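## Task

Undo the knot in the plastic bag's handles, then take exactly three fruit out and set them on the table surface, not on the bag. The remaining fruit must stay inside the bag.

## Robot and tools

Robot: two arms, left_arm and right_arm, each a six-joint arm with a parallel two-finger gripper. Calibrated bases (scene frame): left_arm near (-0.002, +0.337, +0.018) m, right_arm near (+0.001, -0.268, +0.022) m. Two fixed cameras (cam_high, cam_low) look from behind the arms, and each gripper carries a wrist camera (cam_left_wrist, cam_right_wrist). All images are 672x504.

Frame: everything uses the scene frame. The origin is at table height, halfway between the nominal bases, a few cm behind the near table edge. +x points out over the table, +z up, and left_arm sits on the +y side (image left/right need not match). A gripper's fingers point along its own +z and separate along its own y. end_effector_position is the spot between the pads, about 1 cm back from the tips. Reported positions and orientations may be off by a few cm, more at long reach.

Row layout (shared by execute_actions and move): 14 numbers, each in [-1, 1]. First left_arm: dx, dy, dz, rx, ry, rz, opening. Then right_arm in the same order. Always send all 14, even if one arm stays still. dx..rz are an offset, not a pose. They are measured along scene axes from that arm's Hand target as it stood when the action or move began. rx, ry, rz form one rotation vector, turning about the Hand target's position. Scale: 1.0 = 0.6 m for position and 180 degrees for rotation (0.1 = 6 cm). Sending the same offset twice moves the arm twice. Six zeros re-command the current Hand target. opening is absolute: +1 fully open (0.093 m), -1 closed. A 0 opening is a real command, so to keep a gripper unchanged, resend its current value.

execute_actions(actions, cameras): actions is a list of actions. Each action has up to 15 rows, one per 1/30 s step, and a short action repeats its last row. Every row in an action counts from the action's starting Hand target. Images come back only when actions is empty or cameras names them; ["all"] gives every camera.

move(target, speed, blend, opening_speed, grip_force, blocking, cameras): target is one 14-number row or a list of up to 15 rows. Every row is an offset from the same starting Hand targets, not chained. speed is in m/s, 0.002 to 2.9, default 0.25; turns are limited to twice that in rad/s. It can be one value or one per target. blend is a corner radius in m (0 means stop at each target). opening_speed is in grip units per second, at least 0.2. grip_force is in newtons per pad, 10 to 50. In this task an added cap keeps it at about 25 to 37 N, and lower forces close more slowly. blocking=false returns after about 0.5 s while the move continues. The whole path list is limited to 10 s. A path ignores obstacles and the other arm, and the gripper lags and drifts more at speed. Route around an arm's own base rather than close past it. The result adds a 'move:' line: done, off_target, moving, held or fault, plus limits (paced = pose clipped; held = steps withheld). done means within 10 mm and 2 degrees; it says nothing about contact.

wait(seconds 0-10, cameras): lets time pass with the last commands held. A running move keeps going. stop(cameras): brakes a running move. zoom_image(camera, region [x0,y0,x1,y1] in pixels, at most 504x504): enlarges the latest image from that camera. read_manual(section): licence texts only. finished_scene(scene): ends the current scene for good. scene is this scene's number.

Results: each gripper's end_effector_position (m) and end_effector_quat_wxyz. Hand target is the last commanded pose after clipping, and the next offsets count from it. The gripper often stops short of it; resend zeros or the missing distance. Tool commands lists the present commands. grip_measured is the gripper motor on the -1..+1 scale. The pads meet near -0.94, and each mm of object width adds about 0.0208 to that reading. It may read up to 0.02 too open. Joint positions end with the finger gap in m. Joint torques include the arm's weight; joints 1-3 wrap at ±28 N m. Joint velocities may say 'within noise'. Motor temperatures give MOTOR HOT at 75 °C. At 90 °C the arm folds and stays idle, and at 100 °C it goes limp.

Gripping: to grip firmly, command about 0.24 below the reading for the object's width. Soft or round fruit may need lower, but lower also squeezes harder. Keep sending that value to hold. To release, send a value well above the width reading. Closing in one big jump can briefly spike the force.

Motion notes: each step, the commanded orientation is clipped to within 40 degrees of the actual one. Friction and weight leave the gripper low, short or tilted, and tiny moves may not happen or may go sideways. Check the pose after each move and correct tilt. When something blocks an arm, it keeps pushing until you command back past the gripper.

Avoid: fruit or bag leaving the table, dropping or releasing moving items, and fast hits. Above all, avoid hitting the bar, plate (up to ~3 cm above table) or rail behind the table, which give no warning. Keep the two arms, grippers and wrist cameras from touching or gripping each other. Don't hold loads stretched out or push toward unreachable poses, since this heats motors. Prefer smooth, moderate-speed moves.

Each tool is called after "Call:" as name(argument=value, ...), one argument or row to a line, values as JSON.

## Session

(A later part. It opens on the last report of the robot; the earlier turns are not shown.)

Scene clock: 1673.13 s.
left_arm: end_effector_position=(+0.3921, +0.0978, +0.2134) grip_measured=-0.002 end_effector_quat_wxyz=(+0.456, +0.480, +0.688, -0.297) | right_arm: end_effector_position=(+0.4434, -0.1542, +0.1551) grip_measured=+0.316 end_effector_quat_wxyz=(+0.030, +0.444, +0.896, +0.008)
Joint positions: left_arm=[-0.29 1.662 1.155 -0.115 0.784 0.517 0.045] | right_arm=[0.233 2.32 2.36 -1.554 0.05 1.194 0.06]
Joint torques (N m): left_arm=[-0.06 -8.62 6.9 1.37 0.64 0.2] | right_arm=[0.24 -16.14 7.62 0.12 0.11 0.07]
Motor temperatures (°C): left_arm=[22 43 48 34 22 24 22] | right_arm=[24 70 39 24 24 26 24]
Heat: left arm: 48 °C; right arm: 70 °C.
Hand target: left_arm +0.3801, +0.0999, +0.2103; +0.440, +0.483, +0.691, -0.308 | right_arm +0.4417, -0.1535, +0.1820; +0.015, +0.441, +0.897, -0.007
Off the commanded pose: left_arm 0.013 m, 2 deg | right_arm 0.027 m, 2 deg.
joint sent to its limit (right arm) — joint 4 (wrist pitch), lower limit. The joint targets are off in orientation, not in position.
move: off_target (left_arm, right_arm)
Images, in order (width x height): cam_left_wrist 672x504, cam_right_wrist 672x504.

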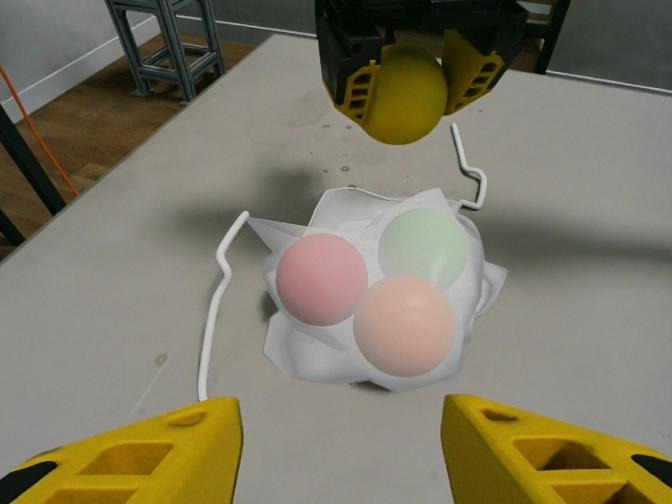

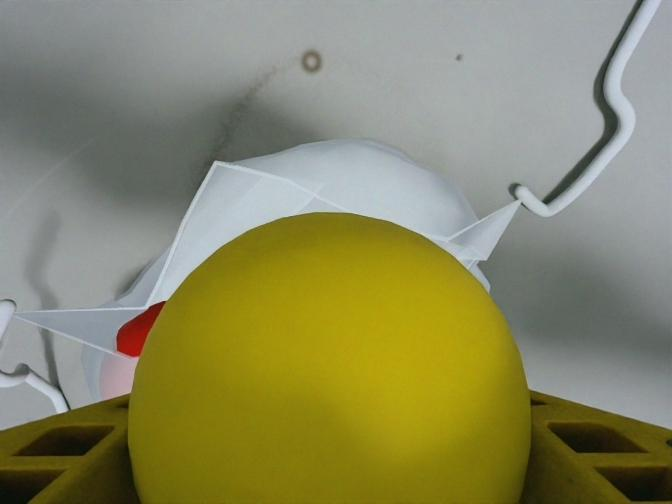

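Call:
move(
  target=[0, 0, 0, 0, 0, 0, 0, -0.2362, -0.1608, -0.0367, 0, 0, 0, 0.2],
  speed=0.2,
  cameras=["cam_right_wrist", "cam_high"],
)

Scene clock: 1681.43 s.
left_arm: end_effector_position=(+0.3921, +0.0978, +0.2134) grip_measured=-0.002 end_effector_quat_wxyz=(+0.456, +0.480, +0.688, -0.297) | right_arm: end_effector_position=(+0.3006, -0.2484, +0.1554) grip_measured=+0.316 end_effector_quat_wxyz=(+0.003, +0.443, +0.896, -0.016)
Joint positions: left_arm=[-0.29 1.662 1.155 -0.115 0.784 0.517 0.045] | right_arm=[0.059 1.677 1.444 -1.344 0.05 1.021 0.06]
Joint torques (N m): left_arm=[-0.08 -8.54 6.87 1.37 0.66 0.19] | right_arm=[-0.84 -9.63 4.89 0.33 0.1 0.03]
Motor temperatures (°C): left_arm=[22 43 48 34 22 24 22] | right_arm=[24 74 39 24 24 26 24]
Heat: left arm: 48 °C; right arm: 74 °C.
Hand target: left_arm +0.3801, +0.0999, +0.2103; +0.440, +0.483, +0.691, -0.308 | right_arm +0.3000, -0.2500, +0.1600; +0.015, +0.441, +0.897, -0.007
Off the commanded pose: left_arm 0.013 m, 2 deg | right_arm 0.005 m, 2 deg.
move: off_target (left_arm)
Images, in order (width x height): cam_high 672x504, cam_right_wrist 672x504.

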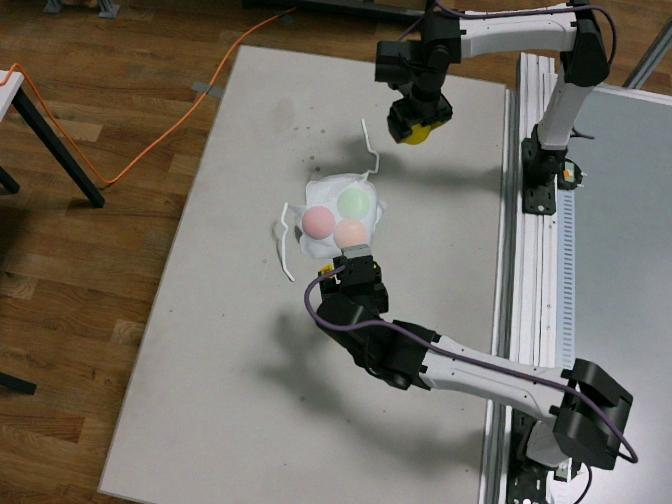

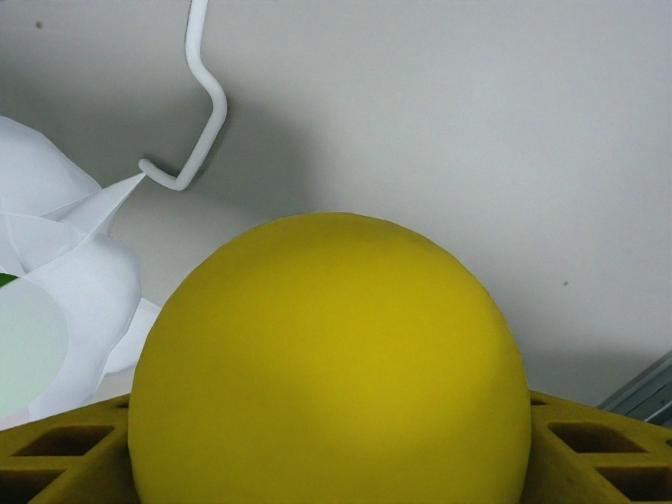

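Call:
move(
  target=[
    [0, 0, 0, 0, 0, 0, 0, 0, 0, -0.1333, 0, 0, 0, 0.2],
    [0, 0, 0, 0, 0, 0, 0, 0, 0, -0.1667, 0, 0, 0, 0.2],
  ],
  speed=[0.15, 0.04],
  blend=[0.01, 0],
  cameras=["cam_right_wrist", "cam_left_wrist", "cam_high"],
)

Scene clock: 1686.20 s.
left_arm: end_effector_position=(+0.3921, +0.0978, +0.2134) grip_measured=-0.002 end_effector_quat_wxyz=(+0.456, +0.480, +0.688, -0.297) | right_arm: end_effector_position=(+0.3004, -0.2478, +0.0666) grip_measured=+0.316 end_effector_quat_wxyz=(+0.019, +0.442, +0.897, -0.005)
Joint positions: left_arm=[-0.29 1.662 1.155 -0.115 0.784 0.517 0.045] | right_arm=[0.055 1.701 1.111 -0.948 0.05 1.013 0.06]
Joint torques (N m): left_arm=[-0.02 -8.62 6.87 1.34 0.67 0.19] | right_arm=[-1.06 -5.96 5 0.42 0.11 0.02]
Motor temperatures (°C): left_arm=[22 43 48 34 22 24 22] | right_arm=[24 72 38 24 24 26 24]
Heat: left arm: 48 °C; right arm: 72 °C.
Hand target: left_arm +0.3801, +0.0999, +0.2103; +0.440, +0.483, +0.691, -0.308 | right_arm +0.2999, -0.2500, +0.0599; +0.015, +0.441, +0.897, -0.007
Off the commanded pose: left_arm 0.013 m, 2 deg | right_arm 0.007 m, 1 deg.
move: off_target (left_arm)
Images, in order (width x height): cam_high 672x504, cam_left_wrist 672x504, cam_right_wrist 672x504.

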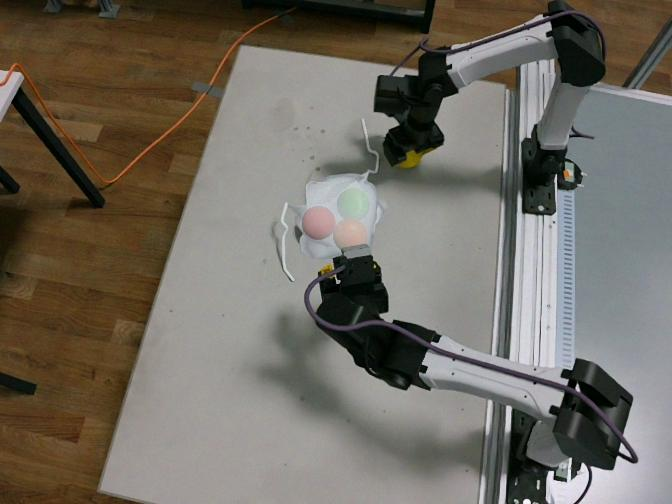

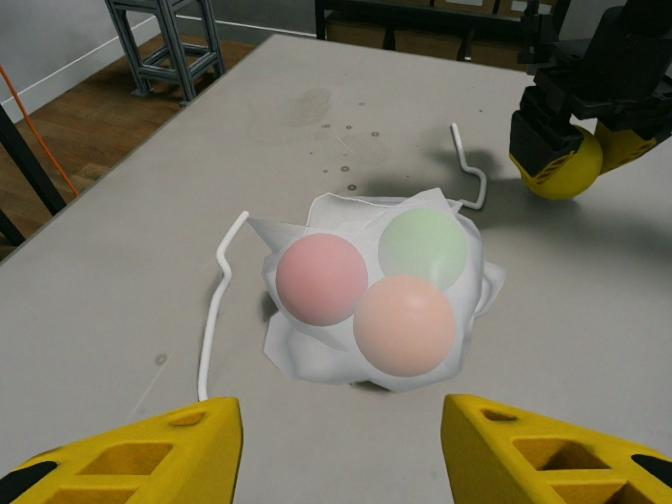

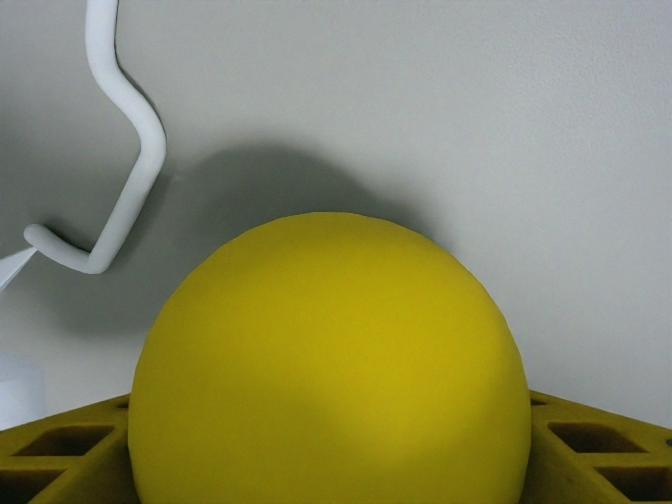

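Call:
move(
  target=[0, 0, 0, 0, 0, 0, 0, 0, 0, -0.02, 0, 0, 0, 0.2],
  speed=0.04,
  cameras=["cam_right_wrist"],
)

Scene clock: 1689.03 s.
left_arm: end_effector_position=(+0.3921, +0.0978, +0.2134) grip_measured=-0.002 end_effector_quat_wxyz=(+0.456, +0.480, +0.688, -0.297) | right_arm: end_effector_position=(+0.3008, -0.2475, +0.0549) grip_measured=+0.316 end_effector_quat_wxyz=(+0.020, +0.441, +0.897, -0.005)
Joint positions: left_arm=[-0.29 1.662 1.155 -0.115 0.784 0.517 0.045] | right_arm=[0.055 1.718 1.081 -0.9 0.05 1.012 0.06]
Joint torques (N m): left_arm=[-0.05 -8.59 6.91 1.37 0.65 0.18] | right_arm=[-1.11 -5.93 4.9 0.46 0.07 0.03]
Motor temperatures (°C): left_arm=[22 43 48 34 22 24 22] | right_arm=[24 70 38 24 24 26 25]
Heat: left arm: 48 °C; right arm: 70 °C.
Hand target: left_arm +0.3801, +0.0999, +0.2103; +0.440, +0.483, +0.691, -0.308 | right_arm +0.2999, -0.2500, +0.0479; +0.015, +0.441, +0.897, -0.007
Off the commanded pose: left_arm 0.013 m, 2 deg | right_arm 0.007 m, 1 deg.
move: off_target (left_arm)
Images, in order (width x height): cam_right_wrist 672x504.

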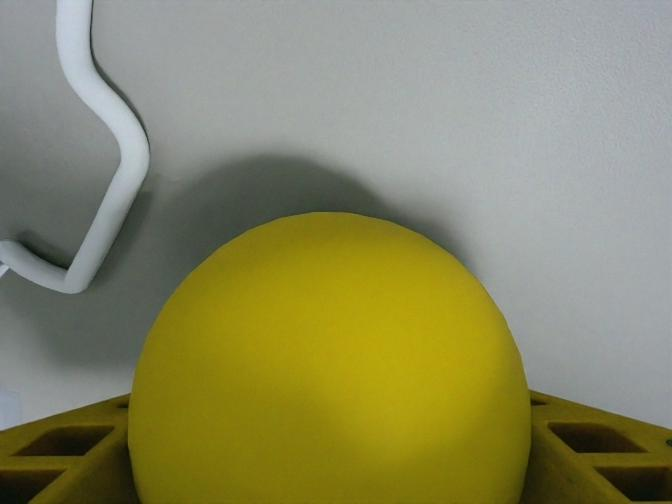

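Call:
move(
  target=[0, 0, 0, 0, 0, 0, 0, 0, 0, -0.008, 0, 0, 0, 0.2],
  speed=0.03,
  cameras=["cam_low", "cam_right_wrist"],
)

Call:
zoom_image(
  camera="cam_low",
  region=[230, 220, 430, 320],
)

Scene clock: 1692.30 s.
left_arm: end_effector_position=(+0.3921, +0.0978, +0.2134) grip_measured=-0.002 end_effector_quat_wxyz=(+0.456, +0.480, +0.688, -0.297) | right_arm: end_effector_position=(+0.3012, -0.2474, +0.0524) grip_measured=+0.316 end_effector_quat_wxyz=(+0.021, +0.441, +0.897, -0.004)
Joint positions: left_arm=[-0.29 1.662 1.155 -0.115 0.784 0.517 0.045] | right_arm=[0.055 1.72 1.073 -0.886 0.05 1.012 0.06]
Joint torques (N m): left_arm=[-0.01 -8.59 6.87 1.37 0.65 0.18] | right_arm=[-1.24 -5.61 4.49 0.52 0.07 -0.01]
Motor temperatures (°C): left_arm=[22 43 48 34 22 24 22] | right_arm=[24 69 38 24 24 26 25]
Heat: left arm: 48 °C; right arm: 69 °C.
Hand target: left_arm +0.3801, +0.0999, +0.2103; +0.440, +0.483, +0.691, -0.308 | right_arm +0.2999, -0.2500, +0.0431; +0.015, +0.441, +0.897, -0.007
Off the commanded pose: left_arm 0.013 m, 2 deg | right_arm 0.010 m, 1 deg.
move: off_target (left_arm)
Images, in order (width x height): cam_low 672x504, cam_right_wrist 672x504.

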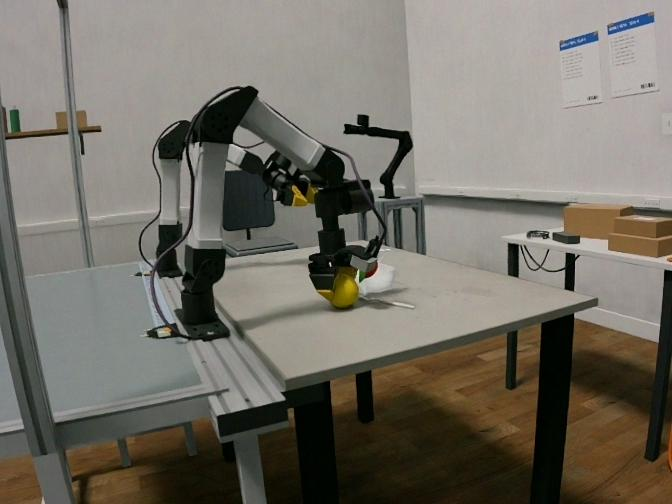

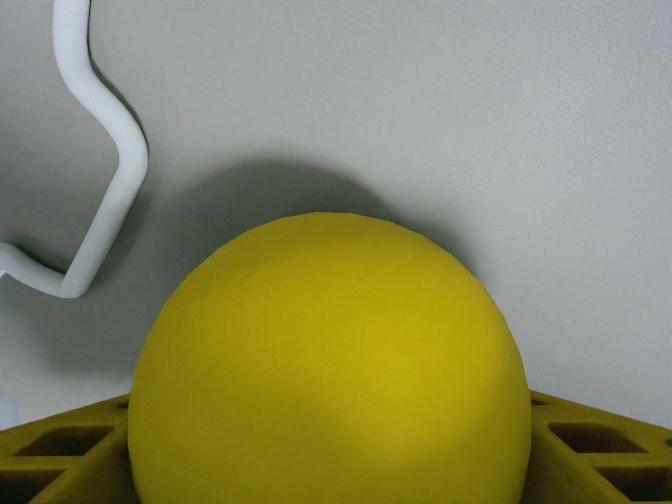

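Scaled by 2.520 from the camera's 672x504 image, which has a finer 960x720 frame.

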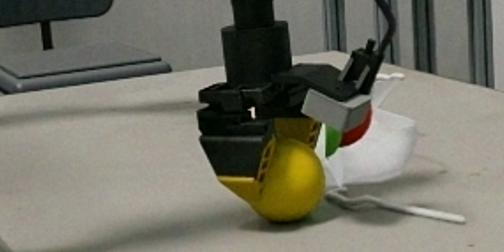

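Call:
move(
  target=[0, 0, 0, 0, 0, 0, 0, 0, 0, 0, 0, 0, 0, 0.85],
  speed=0.03,
  opening_speed=0.25,
  cameras=["cam_right_wrist"],
)

Scene clock: 1697.93 s.
left_arm: end_effector_position=(+0.3921, +0.0978, +0.2134) grip_measured=-0.002 end_effector_quat_wxyz=(+0.456, +0.480, +0.688, -0.297) | right_arm: end_effector_position=(+0.3027, -0.2473, +0.0525) grip_measured=+0.847 end_effector_quat_wxyz=(+0.024, +0.441, +0.897, -0.003)
Joint positions: left_arm=[-0.29 1.662 1.155 -0.115 0.784 0.517 0.045] | right_arm=[0.055 1.72 1.073 -0.88 0.05 1.011 0.086]
Joint torques (N m): left_arm=[0.01 -8.59 6.89 1.37 0.68 0.17] | right_arm=[-1.07 -5.67 4.53 0.43 0.1 0.05]
Motor temperatures (°C): left_arm=[22 43 48 34 22 24 22] | right_arm=[24 67 38 24 24 26 24]
Heat: left arm: 48 °C; right arm: 67 °C.
Hand target: left_arm +0.3801, +0.0999, +0.2103; +0.440, +0.483, +0.691, -0.308 | right_arm +0.2999, -0.2500, +0.0431; +0.015, +0.441, +0.897, -0.007
Off the commanded pose: left_arm 0.013 m, 2 deg | right_arm 0.010 m, 1 deg.
move: off_target (left_arm)
Images, in order (width x height): cam_right_wrist 672x504.

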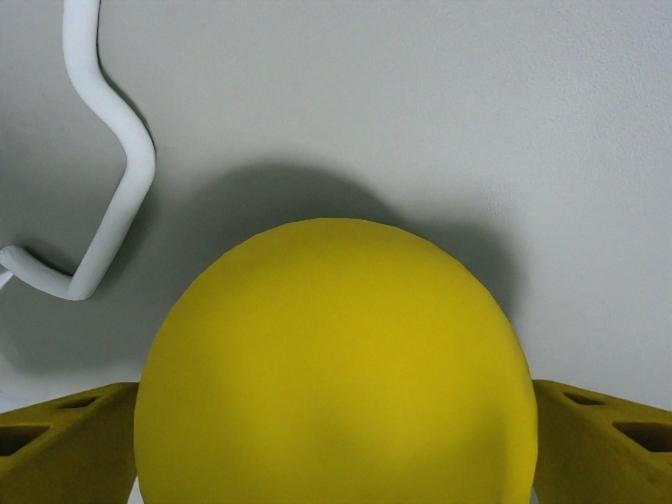

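Call:
move(
  target=[0, 0, 0, 0, 0, 0, 0, 0, 0, 0.22, 0, 0, 0, 0.95],
  speed=0.1,
  cameras=["cam_right_wrist", "cam_high"],
)

Scene clock: 1701.83 s.
left_arm: end_effector_position=(+0.3921, +0.0978, +0.2134) grip_measured=-0.002 end_effector_quat_wxyz=(+0.456, +0.480, +0.688, -0.297) | right_arm: end_effector_position=(+0.2983, -0.2500, +0.1598) grip_measured=+0.947 end_effector_quat_wxyz=(-0.001, +0.440, +0.898, -0.018)
Joint positions: left_arm=[-0.29 1.662 1.155 -0.115 0.784 0.517 0.045] | right_arm=[0.055 1.677 1.462 -1.371 0.05 1.011 0.091]
Joint torques (N m): left_arm=[-0.06 -8.68 6.83 1.35 0.64 0.19] | right_arm=[-0.4 -9.5 8.44 0.04 0.03 0.14]
Motor temperatures (°C): left_arm=[22 43 48 34 22 24 22] | right_arm=[24 66 38 24 24 26 24]
Heat: left arm: 48 °C; right arm: 66 °C.
Hand target: left_arm +0.3801, +0.0999, +0.2103; +0.440, +0.483, +0.691, -0.308 | right_arm +0.2999, -0.2500, +0.1750; +0.015, +0.441, +0.897, -0.007
Off the commanded pose: left_arm 0.013 m, 2 deg | right_arm 0.015 m, 2 deg.
move: off_target (left_arm, right_arm)
Images, in order (width x height): cam_high 672x504, cam_right_wrist 672x504.

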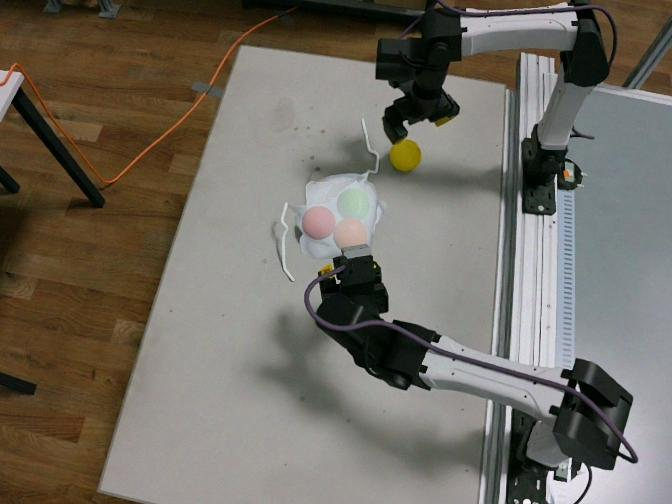

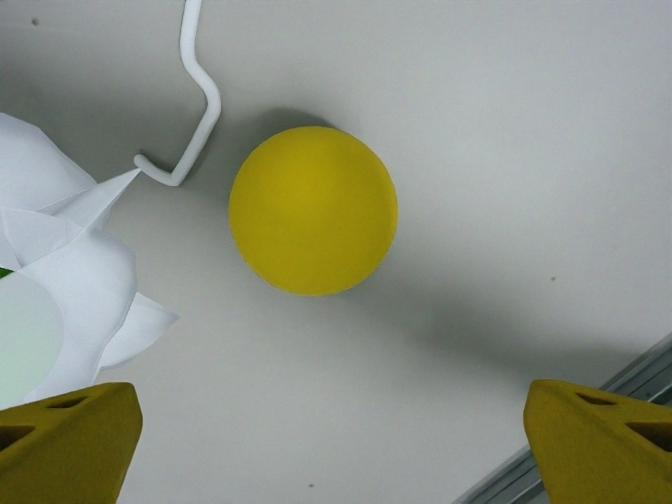

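Call:
move(
  target=[0, 0, 0, 0, 0, 0, 0, 0.2167, 0.1833, 0.0, 0, 0, 0.2633, 0.2],
  speed=0.3,
  cameras=["cam_right_wrist", "cam_left_wrist"],
)

Call:
zoom_image(
  camera="cam_right_wrist",
  region=[60, 30, 500, 400],
)

Scene clock: 1722.53 s.
left_arm: end_effector_position=(+0.3921, +0.0978, +0.2134) grip_measured=-0.002 end_effector_quat_wxyz=(+0.456, +0.480, +0.688, -0.297) | right_arm: end_effector_position=(+0.4305, -0.1462, +0.1771) grip_measured=+0.203 end_effector_quat_wxyz=(+0.045, +0.053, +0.998, +0.004)
Joint positions: left_arm=[-0.29 1.662 1.155 -0.115 0.784 0.517 0.045] | right_arm=[0.258 2.24 2.31 -1.552 0.046 0.405 0.055]
Joint torques (N m): left_arm=[-0.01 -8.65 6.9 1.37 0.67 0.17] | right_arm=[0.44 -9.92 8.44 0.24 -0.06 0.01]
Motor temperatures (°C): left_arm=[22 43 48 34 22 24 22] | right_arm=[24 63 39 24 24 26 24]
Heat: left arm: 48 °C; right arm: 63 °C.
Hand target: left_arm +0.3801, +0.0999, +0.2103; +0.440, +0.483, +0.691, -0.308 | right_arm +0.4300, -0.1400, +0.1752; +0.017, +0.043, +0.999, -0.001
Off the commanded pose: left_arm 0.013 m, 2 deg | right_arm 0.006 m, 3 deg.
joint sent to its limit (right arm) — joint 4 (wrist pitch), lower limit. The joint targets are off in orientation, not in position.
move: off_target (left_arm, right_arm)
Images, in order (width x height): cam_left_wrist 672x504, cam_right_wrist 672x504.

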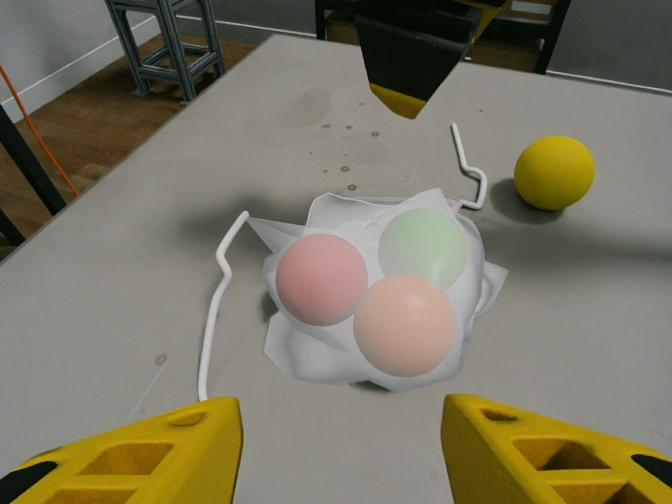

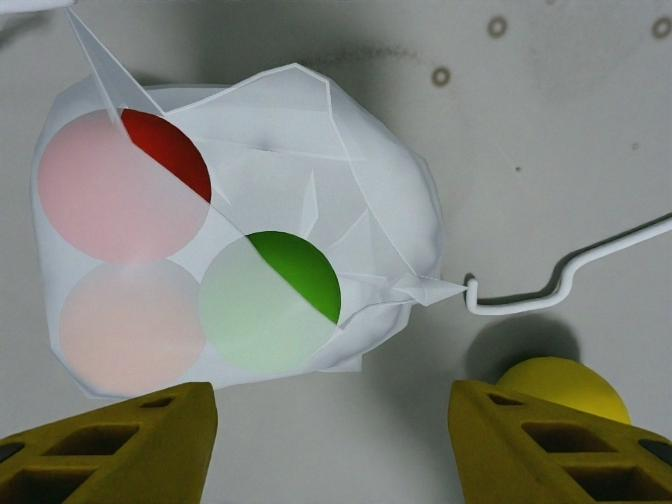

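Scaled by 1.145 from the camera's 672x504 image, which has a finer 960x720 frame.

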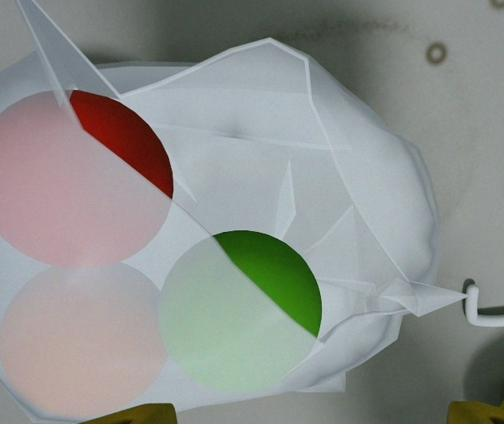

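Call:
move(
  target=[0, 0, 0, 0, 0, 0, 0, 0.036, 0.0722, -0.09, 0, 0, 0.2456, -0.45],
  speed=0.2,
  cameras=["cam_right_wrist", "cam_left_wrist"],
)

Call:
zoom_image(
  camera="cam_right_wrist",
  region=[130, 150, 560, 500],
)

Scene clock: 1758.77 s.
left_arm: end_effector_position=(+0.3921, +0.0978, +0.2134) grip_measured=-0.002 end_effector_quat_wxyz=(+0.456, +0.480, +0.688, -0.297) | right_arm: end_effector_position=(+0.4537, -0.1041, +0.1266) grip_measured=-0.447 end_effector_quat_wxyz=(+0.026, -0.325, +0.945, +0.000)
Joint positions: left_arm=[-0.29 1.662 1.155 -0.115 0.784 0.517 0.045] | right_arm=[0.317 2.463 2.497 -1.553 0.023 -0.304 0.024]
Joint torques (N m): left_arm=[-0.09 -8.59 6.97 1.39 0.66 0.18] | right_arm=[0.77 -10.99 8.46 0.18 -0.12 0.02]
Motor temperatures (°C): left_arm=[22 43 47 34 22 24 22] | right_arm=[24 66 39 24 24 26 24]
Heat: left arm: 47 °C; right arm: 66 °C.
Hand target: left_arm +0.3801, +0.0999, +0.2103; +0.440, +0.483, +0.691, -0.308 | right_arm +0.4515, -0.0966, +0.1212; +0.016, -0.336, +0.942, +0.006
Off the commanded pose: left_arm 0.013 m, 2 deg | right_arm 0.009 m, 2 deg.
joint sent to its limit (right arm) — joint 4 (wrist pitch), lower limit. The joint targets still meet the commanded pose.
move: off_target (left_arm)
Images, in order (width x height): cam_left_wrist 672x504, cam_right_wrist 672x504.

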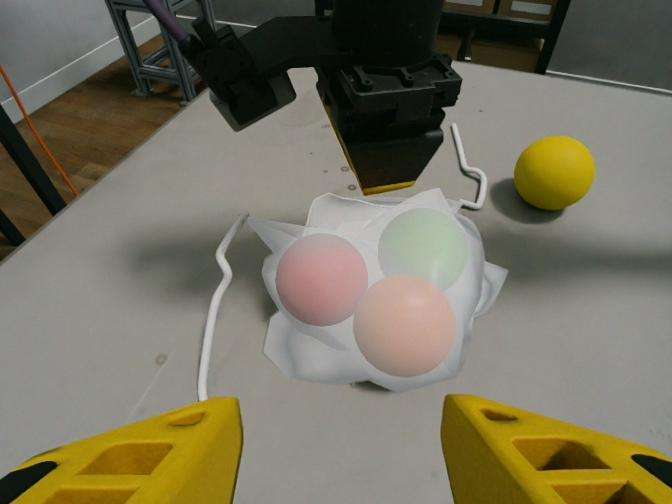

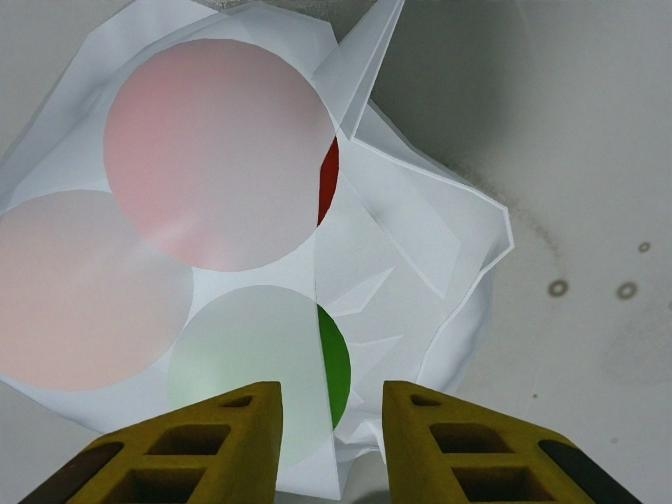

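Scaled by 1.172 from the camera's 672x504 image, which has a finer 960x720 frame.

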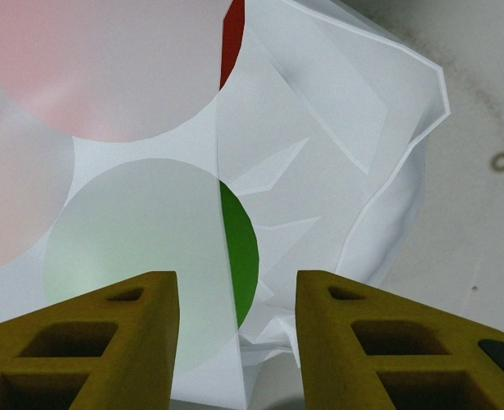

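Call:
move(
  target=[0, 0, 0, 0, 0, 0, 0, 0.0013, 0.02, -0.052, 0, 0, 0, -0.45],
  speed=0.08,
  cameras=["cam_right_wrist"],
)

Scene clock: 1765.57 s.
left_arm: end_effector_position=(+0.3921, +0.0978, +0.2134) grip_measured=-0.002 end_effector_quat_wxyz=(+0.456, +0.480, +0.688, -0.297) | right_arm: end_effector_position=(+0.4536, -0.0920, +0.1020) grip_measured=-0.447 end_effector_quat_wxyz=(+0.023, -0.335, +0.942, +0.001)
Joint positions: left_arm=[-0.29 1.662 1.155 -0.115 0.784 0.517 0.045] | right_arm=[0.339 2.464 2.397 -1.458 0.022 -0.302 0.024]
Joint torques (N m): left_arm=[-0.06 -8.57 6.91 1.38 0.66 0.18] | right_arm=[0.7 -11.62 5.04 0.49 -0.08 0.23]
Motor temperatures (°C): left_arm=[22 43 47 34 22 24 22] | right_arm=[24 67 40 24 24 26 24]
Heat: left arm: 47 °C; right arm: 67 °C.
Hand target: left_arm +0.3801, +0.0999, +0.2103; +0.440, +0.483, +0.691, -0.308 | right_arm +0.4522, -0.0847, +0.0900; +0.016, -0.336, +0.942, +0.006
Off the commanded pose: left_arm 0.013 m, 2 deg | right_arm 0.014 m, 1 deg.
move: off_target (left_arm, right_arm)
Images, in order (width x height): cam_right_wrist 672x504.

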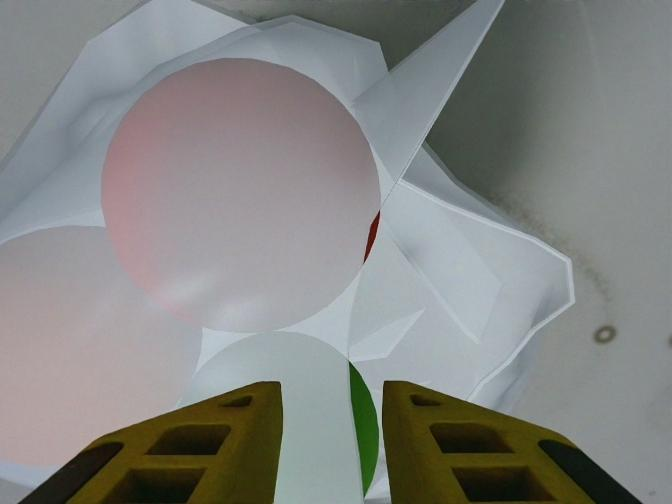

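Call:
move(
  target=[0, 0, 0, 0, 0, 0, 0, 0.0048, 0.0102, -0.0367, 0, 0, 0, -0.5],
  speed=0.06,
  cameras=["cam_right_wrist"],
)

Scene clock: 1779.77 s.
left_arm: end_effector_position=(+0.3921, +0.0978, +0.2134) grip_measured=-0.002 end_effector_quat_wxyz=(+0.456, +0.480, +0.688, -0.297) | right_arm: end_effector_position=(+0.4568, -0.0870, +0.0839) grip_measured=-0.497 end_effector_quat_wxyz=(+0.025, -0.334, +0.942, +0.001)
Joint positions: left_arm=[-0.29 1.662 1.155 -0.115 0.784 0.517 0.045] | right_arm=[0.345 2.473 2.341 -1.389 0.022 -0.294 0.021]
Joint torques (N m): left_arm=[-0.13 -8.59 6.89 1.38 0.63 0.19] | right_arm=[0.77 -11.08 5.14 0.5 -0.1 0.21]
Motor temperatures (°C): left_arm=[22 43 47 34 22 24 22] | right_arm=[24 69 39 24 24 26 24]
Heat: left arm: 47 °C; right arm: 69 °C.
Hand target: left_arm +0.3801, +0.0999, +0.2103; +0.440, +0.483, +0.691, -0.308 | right_arm +0.4552, -0.0786, +0.0680; +0.016, -0.336, +0.942, +0.006
Off the commanded pose: left_arm 0.013 m, 2 deg | right_arm 0.018 m, 1 deg.
move: off_target (left_arm, right_arm)
Images, in order (width x height): cam_right_wrist 672x504.

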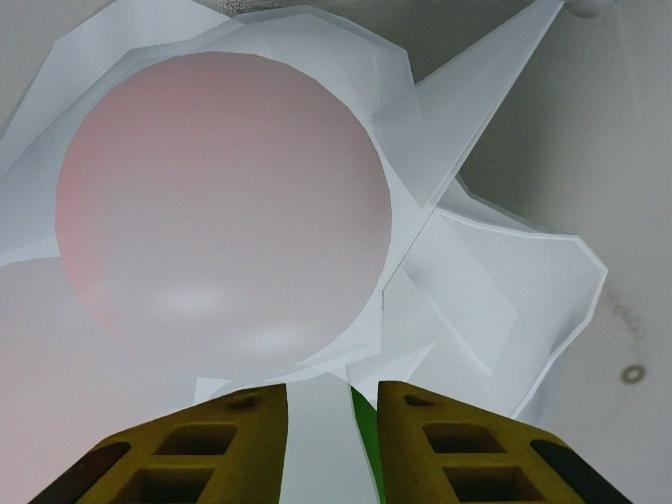

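Call:
move(
  target=[0, 0, 0, 0, 0, 0, 0, 0, 0.005, -0.03, 0, 0, 0, -0.5],
  speed=0.05,
  cameras=["cam_right_wrist"],
)

Scene clock: 1783.60 s.
left_arm: end_effector_position=(+0.3921, +0.0978, +0.2134) grip_measured=-0.002 end_effector_quat_wxyz=(+0.456, +0.480, +0.688, -0.297) | right_arm: end_effector_position=(+0.4575, -0.0835, +0.0678) grip_measured=-0.497 end_effector_quat_wxyz=(+0.026, -0.334, +0.942, +0.001)
Joint positions: left_arm=[-0.29 1.662 1.155 -0.115 0.784 0.517 0.045] | right_arm=[0.35 2.473 2.277 -1.322 0.022 -0.29 0.021]
Joint torques (N m): left_arm=[-0.06 -8.55 6.83 1.37 0.66 0.17] | right_arm=[0.85 -10.97 4.97 0.57 -0.08 0.2]
Motor temperatures (°C): left_arm=[22 43 47 34 22 24 22] | right_arm=[24 68 39 24 24 26 24]
Heat: left arm: 47 °C; right arm: 68 °C.
Hand target: left_arm +0.3801, +0.0999, +0.2103; +0.440, +0.483, +0.691, -0.308 | right_arm +0.4552, -0.0755, +0.0500; +0.016, -0.336, +0.942, +0.006
Off the commanded pose: left_arm 0.013 m, 2 deg | right_arm 0.020 m, 1 deg.
move: off_target (left_arm, right_arm)
Images, in order (width x height): cam_right_wrist 672x504.

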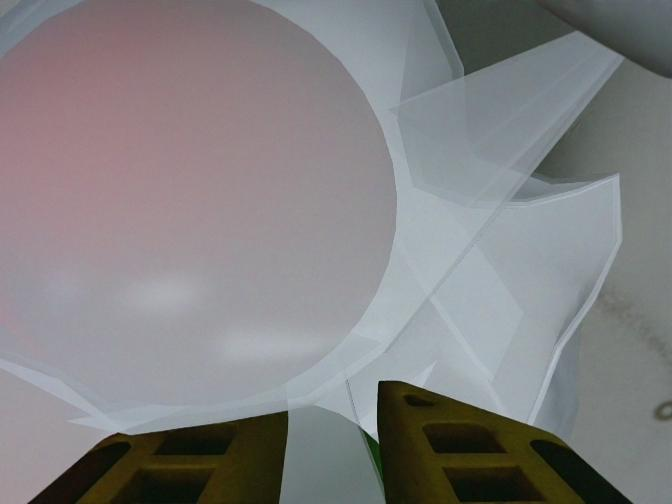

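Call:
move(
  target=[0, 0, 0, 0, 0, 0, 0, 0, 0, 0, 0, 0, 0, -1],
  speed=0.05,
  opening_speed=0.6,
  cameras=["cam_right_wrist", "cam_left_wrist"],
)

Scene clock: 1790.43 s.
left_arm: end_effector_position=(+0.3921, +0.0978, +0.2134) grip_measured=-0.002 end_effector_quat_wxyz=(+0.456, +0.480, +0.688, -0.297) | right_arm: end_effector_position=(+0.4584, -0.0832, +0.0679) grip_measured=-0.983 end_effector_quat_wxyz=(+0.028, -0.334, +0.942, +0.001)
Joint positions: left_arm=[-0.29 1.662 1.155 -0.115 0.784 0.517 0.045] | right_arm=[0.35 2.473 2.277 -1.318 0.022 -0.289 0]
Joint torques (N m): left_arm=[-0.05 -8.57 6.89 1.37 0.66 0.18] | right_arm=[0.77 -11 5.22 0.52 -0.06 0.27]
Motor temperatures (°C): left_arm=[22 43 47 34 22 24 22] | right_arm=[24 67 38 24 24 26 24]
Heat: left arm: 47 °C; right arm: 67 °C.
Hand target: left_arm +0.3801, +0.0999, +0.2103; +0.440, +0.483, +0.691, -0.308 | right_arm +0.4551, -0.0755, +0.0500; +0.016, -0.336, +0.942, +0.006
Off the commanded pose: left_arm 0.013 m, 2 deg | right_arm 0.020 m, 1 deg.
move: off_target (left_arm, right_arm)
Images, in order (width x height): cam_left_wrist 672x504, cam_right_wrist 672x504.

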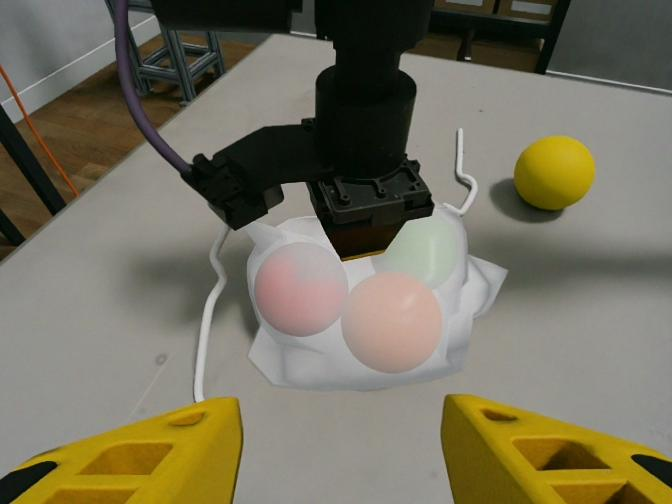

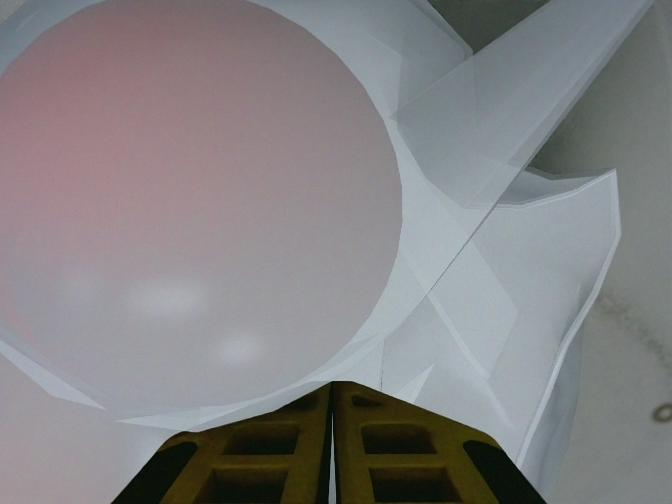

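Call:
move(
  target=[0, 0, 0, 0, 0, 0, 0, 0, 0, 0.075, 0, 0, 0, -1],
  speed=0.08,
  cameras=["cam_right_wrist", "cam_left_wrist"],
)

Scene clock: 1794.23 s.
left_arm: end_effector_position=(+0.3921, +0.0978, +0.2134) grip_measured=-0.002 end_effector_quat_wxyz=(+0.456, +0.480, +0.688, -0.297) | right_arm: end_effector_position=(+0.4580, -0.0841, +0.0992) grip_measured=-0.983 end_effector_quat_wxyz=(+0.024, -0.333, +0.943, +0.001)
Joint positions: left_arm=[-0.29 1.662 1.155 -0.115 0.784 0.517 0.045] | right_arm=[0.35 2.514 2.477 -1.487 0.022 -0.287 0]
Joint torques (N m): left_arm=[-0.09 -8.64 6.93 1.38 0.64 0.16] | right_arm=[0.94 -11.34 8.85 0.19 -0.12 0.22]
Motor temperatures (°C): left_arm=[22 43 47 34 22 24 22] | right_arm=[24 66 38 24 24 26 24]
Heat: left arm: 47 °C; right arm: 66 °C.
Hand target: left_arm +0.3801, +0.0999, +0.2103; +0.440, +0.483, +0.691, -0.308 | right_arm +0.4552, -0.0755, +0.0949; +0.016, -0.336, +0.942, +0.006
Off the commanded pose: left_arm 0.013 m, 2 deg | right_arm 0.010 m, 1 deg.
move: off_target (left_arm)
Images, in order (width x height): cam_left_wrist 672x504, cam_right_wrist 672x504.

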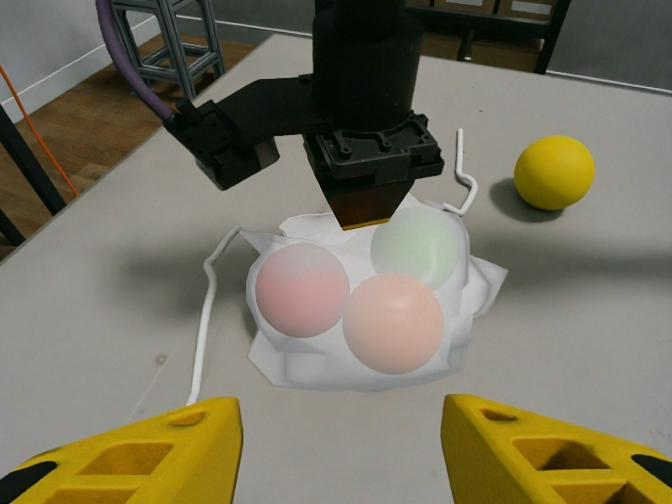

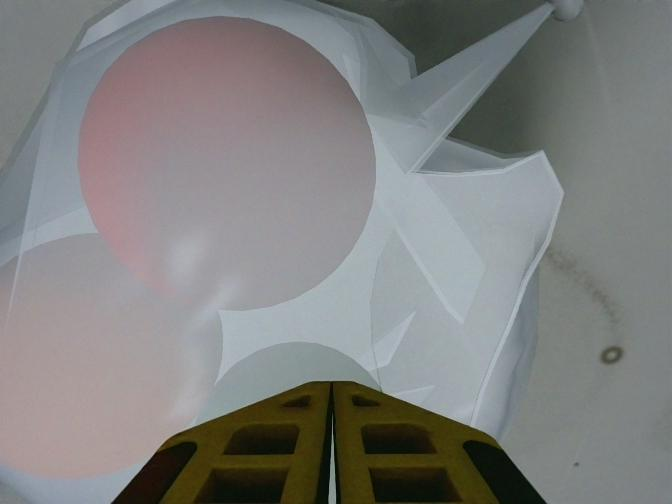

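Call:
move(
  target=[0, 0, 0, 0, 0, 0, 0, 0.0143, -0.0085, -0.005, 0, 0, 0, -0.4],
  speed=0.08,
  cameras=["cam_right_wrist"],
)

Scene clock: 1810.47 s.
left_arm: end_effector_position=(+0.3921, +0.0978, +0.2134) grip_measured=-0.002 end_effector_quat_wxyz=(+0.456, +0.480, +0.688, -0.297) | right_arm: end_effector_position=(+0.4643, -0.0815, +0.0981) grip_measured=-0.403 end_effector_quat_wxyz=(+0.026, -0.333, +0.943, +0.001)
Joint positions: left_arm=[-0.29 1.662 1.155 -0.115 0.784 0.517 0.045] | right_arm=[0.35 2.567 2.573 -1.524 0.022 -0.287 0.026]
Joint torques (N m): left_arm=[-0.03 -8.58 6.91 1.36 0.65 0.17] | right_arm=[-0.53 -11.41 8.64 0.21 -0.1 0.07]
Motor temperatures (°C): left_arm=[22 43 47 34 22 24 22] | right_arm=[24 68 39 24 24 26 24]
Heat: left arm: 47 °C; right arm: 68 °C.
Hand target: left_arm +0.3801, +0.0999, +0.2103; +0.440, +0.483, +0.691, -0.308 | right_arm +0.4637, -0.0806, +0.0920; +0.016, -0.336, +0.942, +0.006
Off the commanded pose: left_arm 0.013 m, 2 deg | right_arm 0.006 m, 1 deg.
move: off_target (left_arm)
Images, in order (width x height): cam_right_wrist 672x504.

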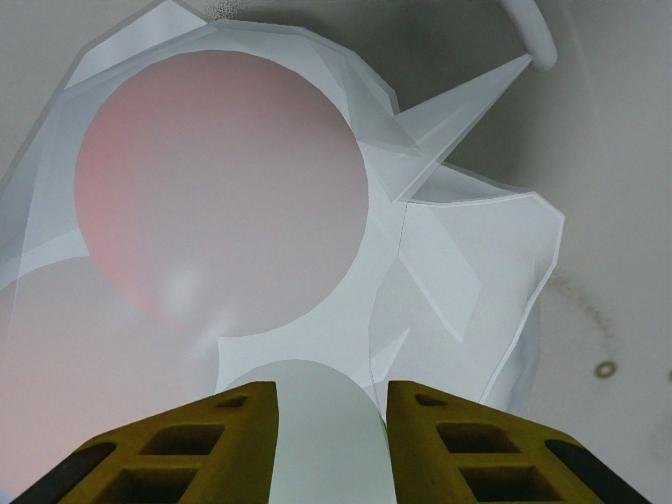

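Call:
move(
  target=[0, 0, 0, 0, 0, 0, 0, 0.0062, -0.0165, -0.04, 0, 0, 0, -0.4],
  speed=0.08,
  cameras=["cam_right_wrist"],
)

Scene clock: 1816.30 s.
left_arm: end_effector_position=(+0.3921, +0.0978, +0.2134) grip_measured=-0.002 end_effector_quat_wxyz=(+0.456, +0.480, +0.688, -0.297) | right_arm: end_effector_position=(+0.4650, -0.0916, +0.0677) grip_measured=-0.403 end_effector_quat_wxyz=(+0.008, -0.333, +0.943, +0.000)
Joint positions: left_arm=[-0.29 1.662 1.155 -0.115 0.784 0.517 0.045] | right_arm=[0.329 2.567 2.452 -1.439 0.022 -0.307 0.026]
Joint torques (N m): left_arm=[-0.05 -8.61 6.9 1.37 0.66 0.18] | right_arm=[-0.54 -14.5 4.89 0.43 -0.1 0.03]
Motor temperatures (°C): left_arm=[22 43 47 34 22 24 22] | right_arm=[24 68 39 24 24 26 24]
Heat: left arm: 47 °C; right arm: 68 °C.
Hand target: left_arm +0.3801, +0.0999, +0.2103; +0.440, +0.483, +0.691, -0.308 | right_arm +0.4675, -0.0906, +0.0681; +0.016, -0.336, +0.942, +0.006
Off the commanded pose: left_arm 0.013 m, 2 deg | right_arm 0.003 m, 1 deg.
move: off_target (left_arm)
Images, in order (width x height): cam_right_wrist 672x504.

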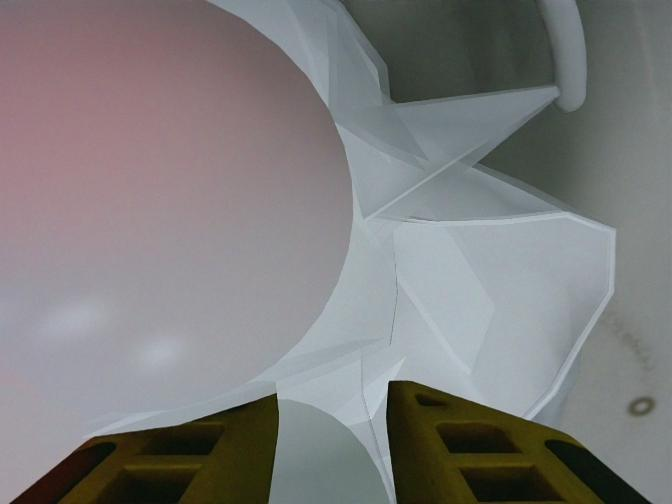

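Call:
move(
  target=[0, 0, 0, 0, 0, 0, 0, 0.0, 0, -0.03, 0, 0, 0, -0.4],
  speed=0.05,
  cameras=["cam_right_wrist"],
)

Scene clock: 1821.77 s.
left_arm: end_effector_position=(+0.3921, +0.0978, +0.2134) grip_measured=-0.002 end_effector_quat_wxyz=(+0.456, +0.480, +0.688, -0.297) | right_arm: end_effector_position=(+0.4634, -0.0917, +0.0457) grip_measured=-0.403 end_effector_quat_wxyz=(+0.001, -0.334, +0.942, +0.000)
Joint positions: left_arm=[-0.29 1.662 1.155 -0.115 0.784 0.517 0.045] | right_arm=[0.329 2.567 2.364 -1.365 0.021 -0.309 0.026]
Joint torques (N m): left_arm=[-0.06 -8.61 6.86 1.37 0.67 0.18] | right_arm=[-0.69 -15.38 4.68 0.51 -0.07 0.06]
Motor temperatures (°C): left_arm=[22 43 47 34 22 24 22] | right_arm=[24 70 39 24 24 26 24]
Heat: left arm: 47 °C; right arm: 70 °C.
Hand target: left_arm +0.3801, +0.0999, +0.2103; +0.440, +0.483, +0.691, -0.308 | right_arm +0.4675, -0.0905, +0.0500; +0.016, -0.336, +0.942, +0.006
Off the commanded pose: left_arm 0.013 m, 2 deg | right_arm 0.006 m, 2 deg.
move: off_target (left_arm)
Images, in order (width x height): cam_right_wrist 672x504.

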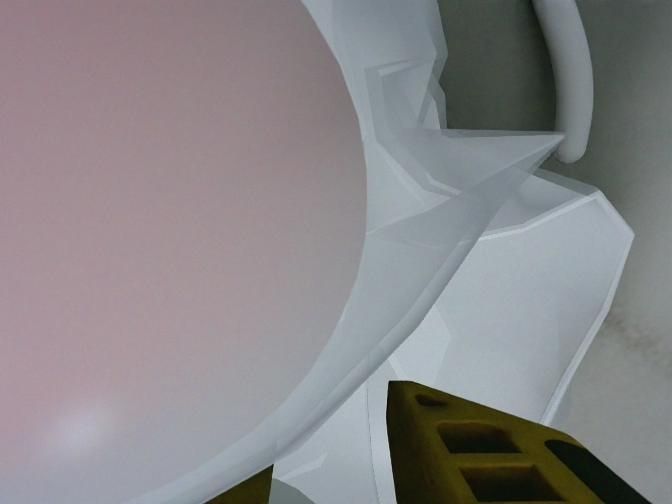

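Call:
move(
  target=[0, 0, 0, 0, 0, 0, 0, 0, 0, 0.01, 0, 0, 0, -1],
  speed=0.05,
  opening_speed=0.6,
  cameras=["cam_right_wrist"],
)

Scene clock: 1825.97 s.
left_arm: end_effector_position=(+0.3921, +0.0978, +0.2134) grip_measured=-0.002 end_effector_quat_wxyz=(+0.456, +0.480, +0.688, -0.297) | right_arm: end_effector_position=(+0.4636, -0.0914, +0.0457) grip_measured=-0.983 end_effector_quat_wxyz=(+0.002, -0.335, +0.942, +0.001)
Joint positions: left_arm=[-0.29 1.662 1.155 -0.115 0.784 0.517 0.045] | right_arm=[0.329 2.567 2.364 -1.364 0.021 -0.31 0]
Joint torques (N m): left_arm=[-0.06 -8.53 6.91 1.38 0.67 0.17] | right_arm=[-0.77 -15.51 6.67 0.3 -0.08 0.07]
Motor temperatures (°C): left_arm=[22 43 47 34 22 24 22] | right_arm=[24 71 39 24 24 26 24]
Heat: left arm: 47 °C; right arm: 71 °C.
Hand target: left_arm +0.3801, +0.0999, +0.2103; +0.440, +0.483, +0.691, -0.308 | right_arm +0.4675, -0.0905, +0.0561; +0.016, -0.336, +0.942, +0.006
Off the commanded pose: left_arm 0.013 m, 2 deg | right_arm 0.011 m, 2 deg.
move: off_target (left_arm, right_arm)
Images, in order (width x height): cam_right_wrist 672x504.

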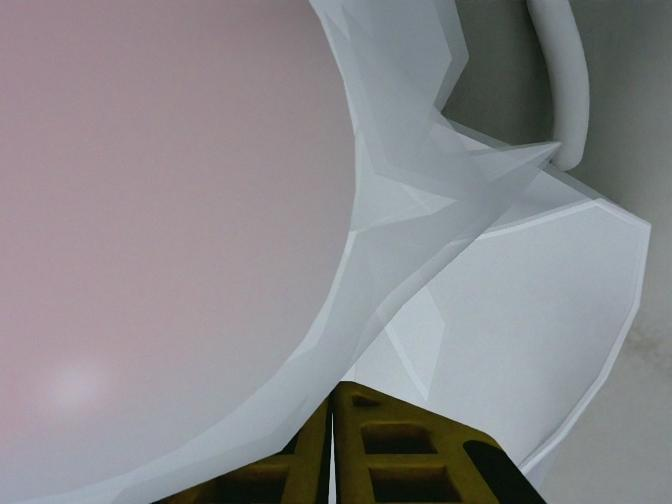

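Call:
move(
  target=[0, 0, 0, 0, 0, 0, 0, -0.01, 0.01, 0.13, 0, 0, 0, -1],
  speed=0.1,
  cameras=["cam_right_wrist", "cam_left_wrist"],
)

Scene clock: 1833.27 s.
left_arm: end_effector_position=(+0.3921, +0.0978, +0.2134) grip_measured=-0.002 end_effector_quat_wxyz=(+0.456, +0.480, +0.688, -0.297) | right_arm: end_effector_position=(+0.4659, -0.0919, +0.1042) grip_measured=-0.983 end_effector_quat_wxyz=(+0.025, -0.334, +0.942, +0.001)
Joint positions: left_arm=[-0.29 1.662 1.155 -0.115 0.784 0.517 0.045] | right_arm=[0.329 2.567 2.599 -1.553 0.021 -0.309 0]
Joint torques (N m): left_arm=[-0.05 -8.62 6.83 1.37 0.65 0.16] | right_arm=[1.05 -18.41 6.72 0.18 -0.07 0.21]
Motor temperatures (°C): left_arm=[22 43 47 34 22 24 22] | right_arm=[24 74 39 24 24 26 24]
Heat: left arm: 47 °C; right arm: 74 °C.
Hand target: left_arm +0.3801, +0.0999, +0.2103; +0.440, +0.483, +0.691, -0.308 | right_arm +0.4615, -0.0845, +0.1341; +0.016, -0.336, +0.942, +0.006
Off the commanded pose: left_arm 0.013 m, 2 deg | right_arm 0.031 m, 1 deg.
joint sent to its limit (right arm) — joint 4 (wrist pitch), lower limit. The joint targets are off in orientation, not in position.
move: off_target (left_arm, right_arm)
Images, in order (width x height): cam_left_wrist 672x504, cam_right_wrist 672x504.

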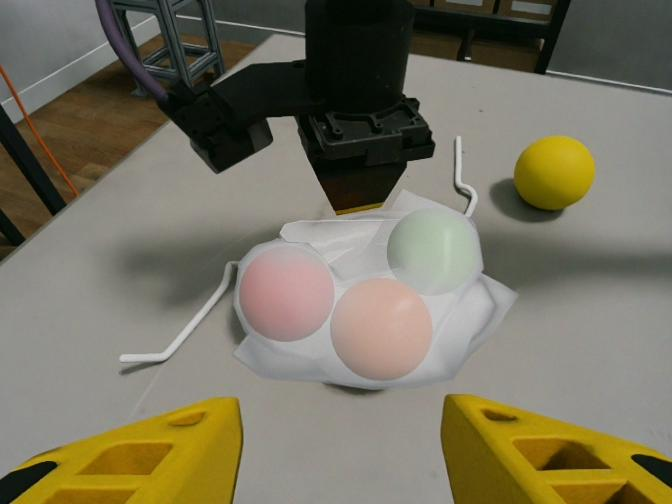

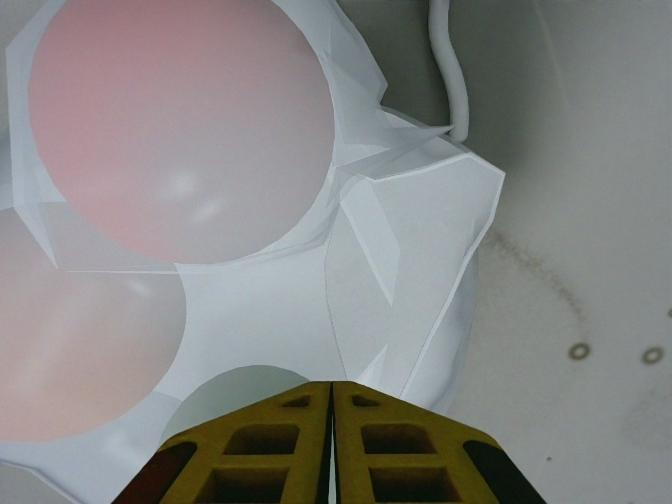

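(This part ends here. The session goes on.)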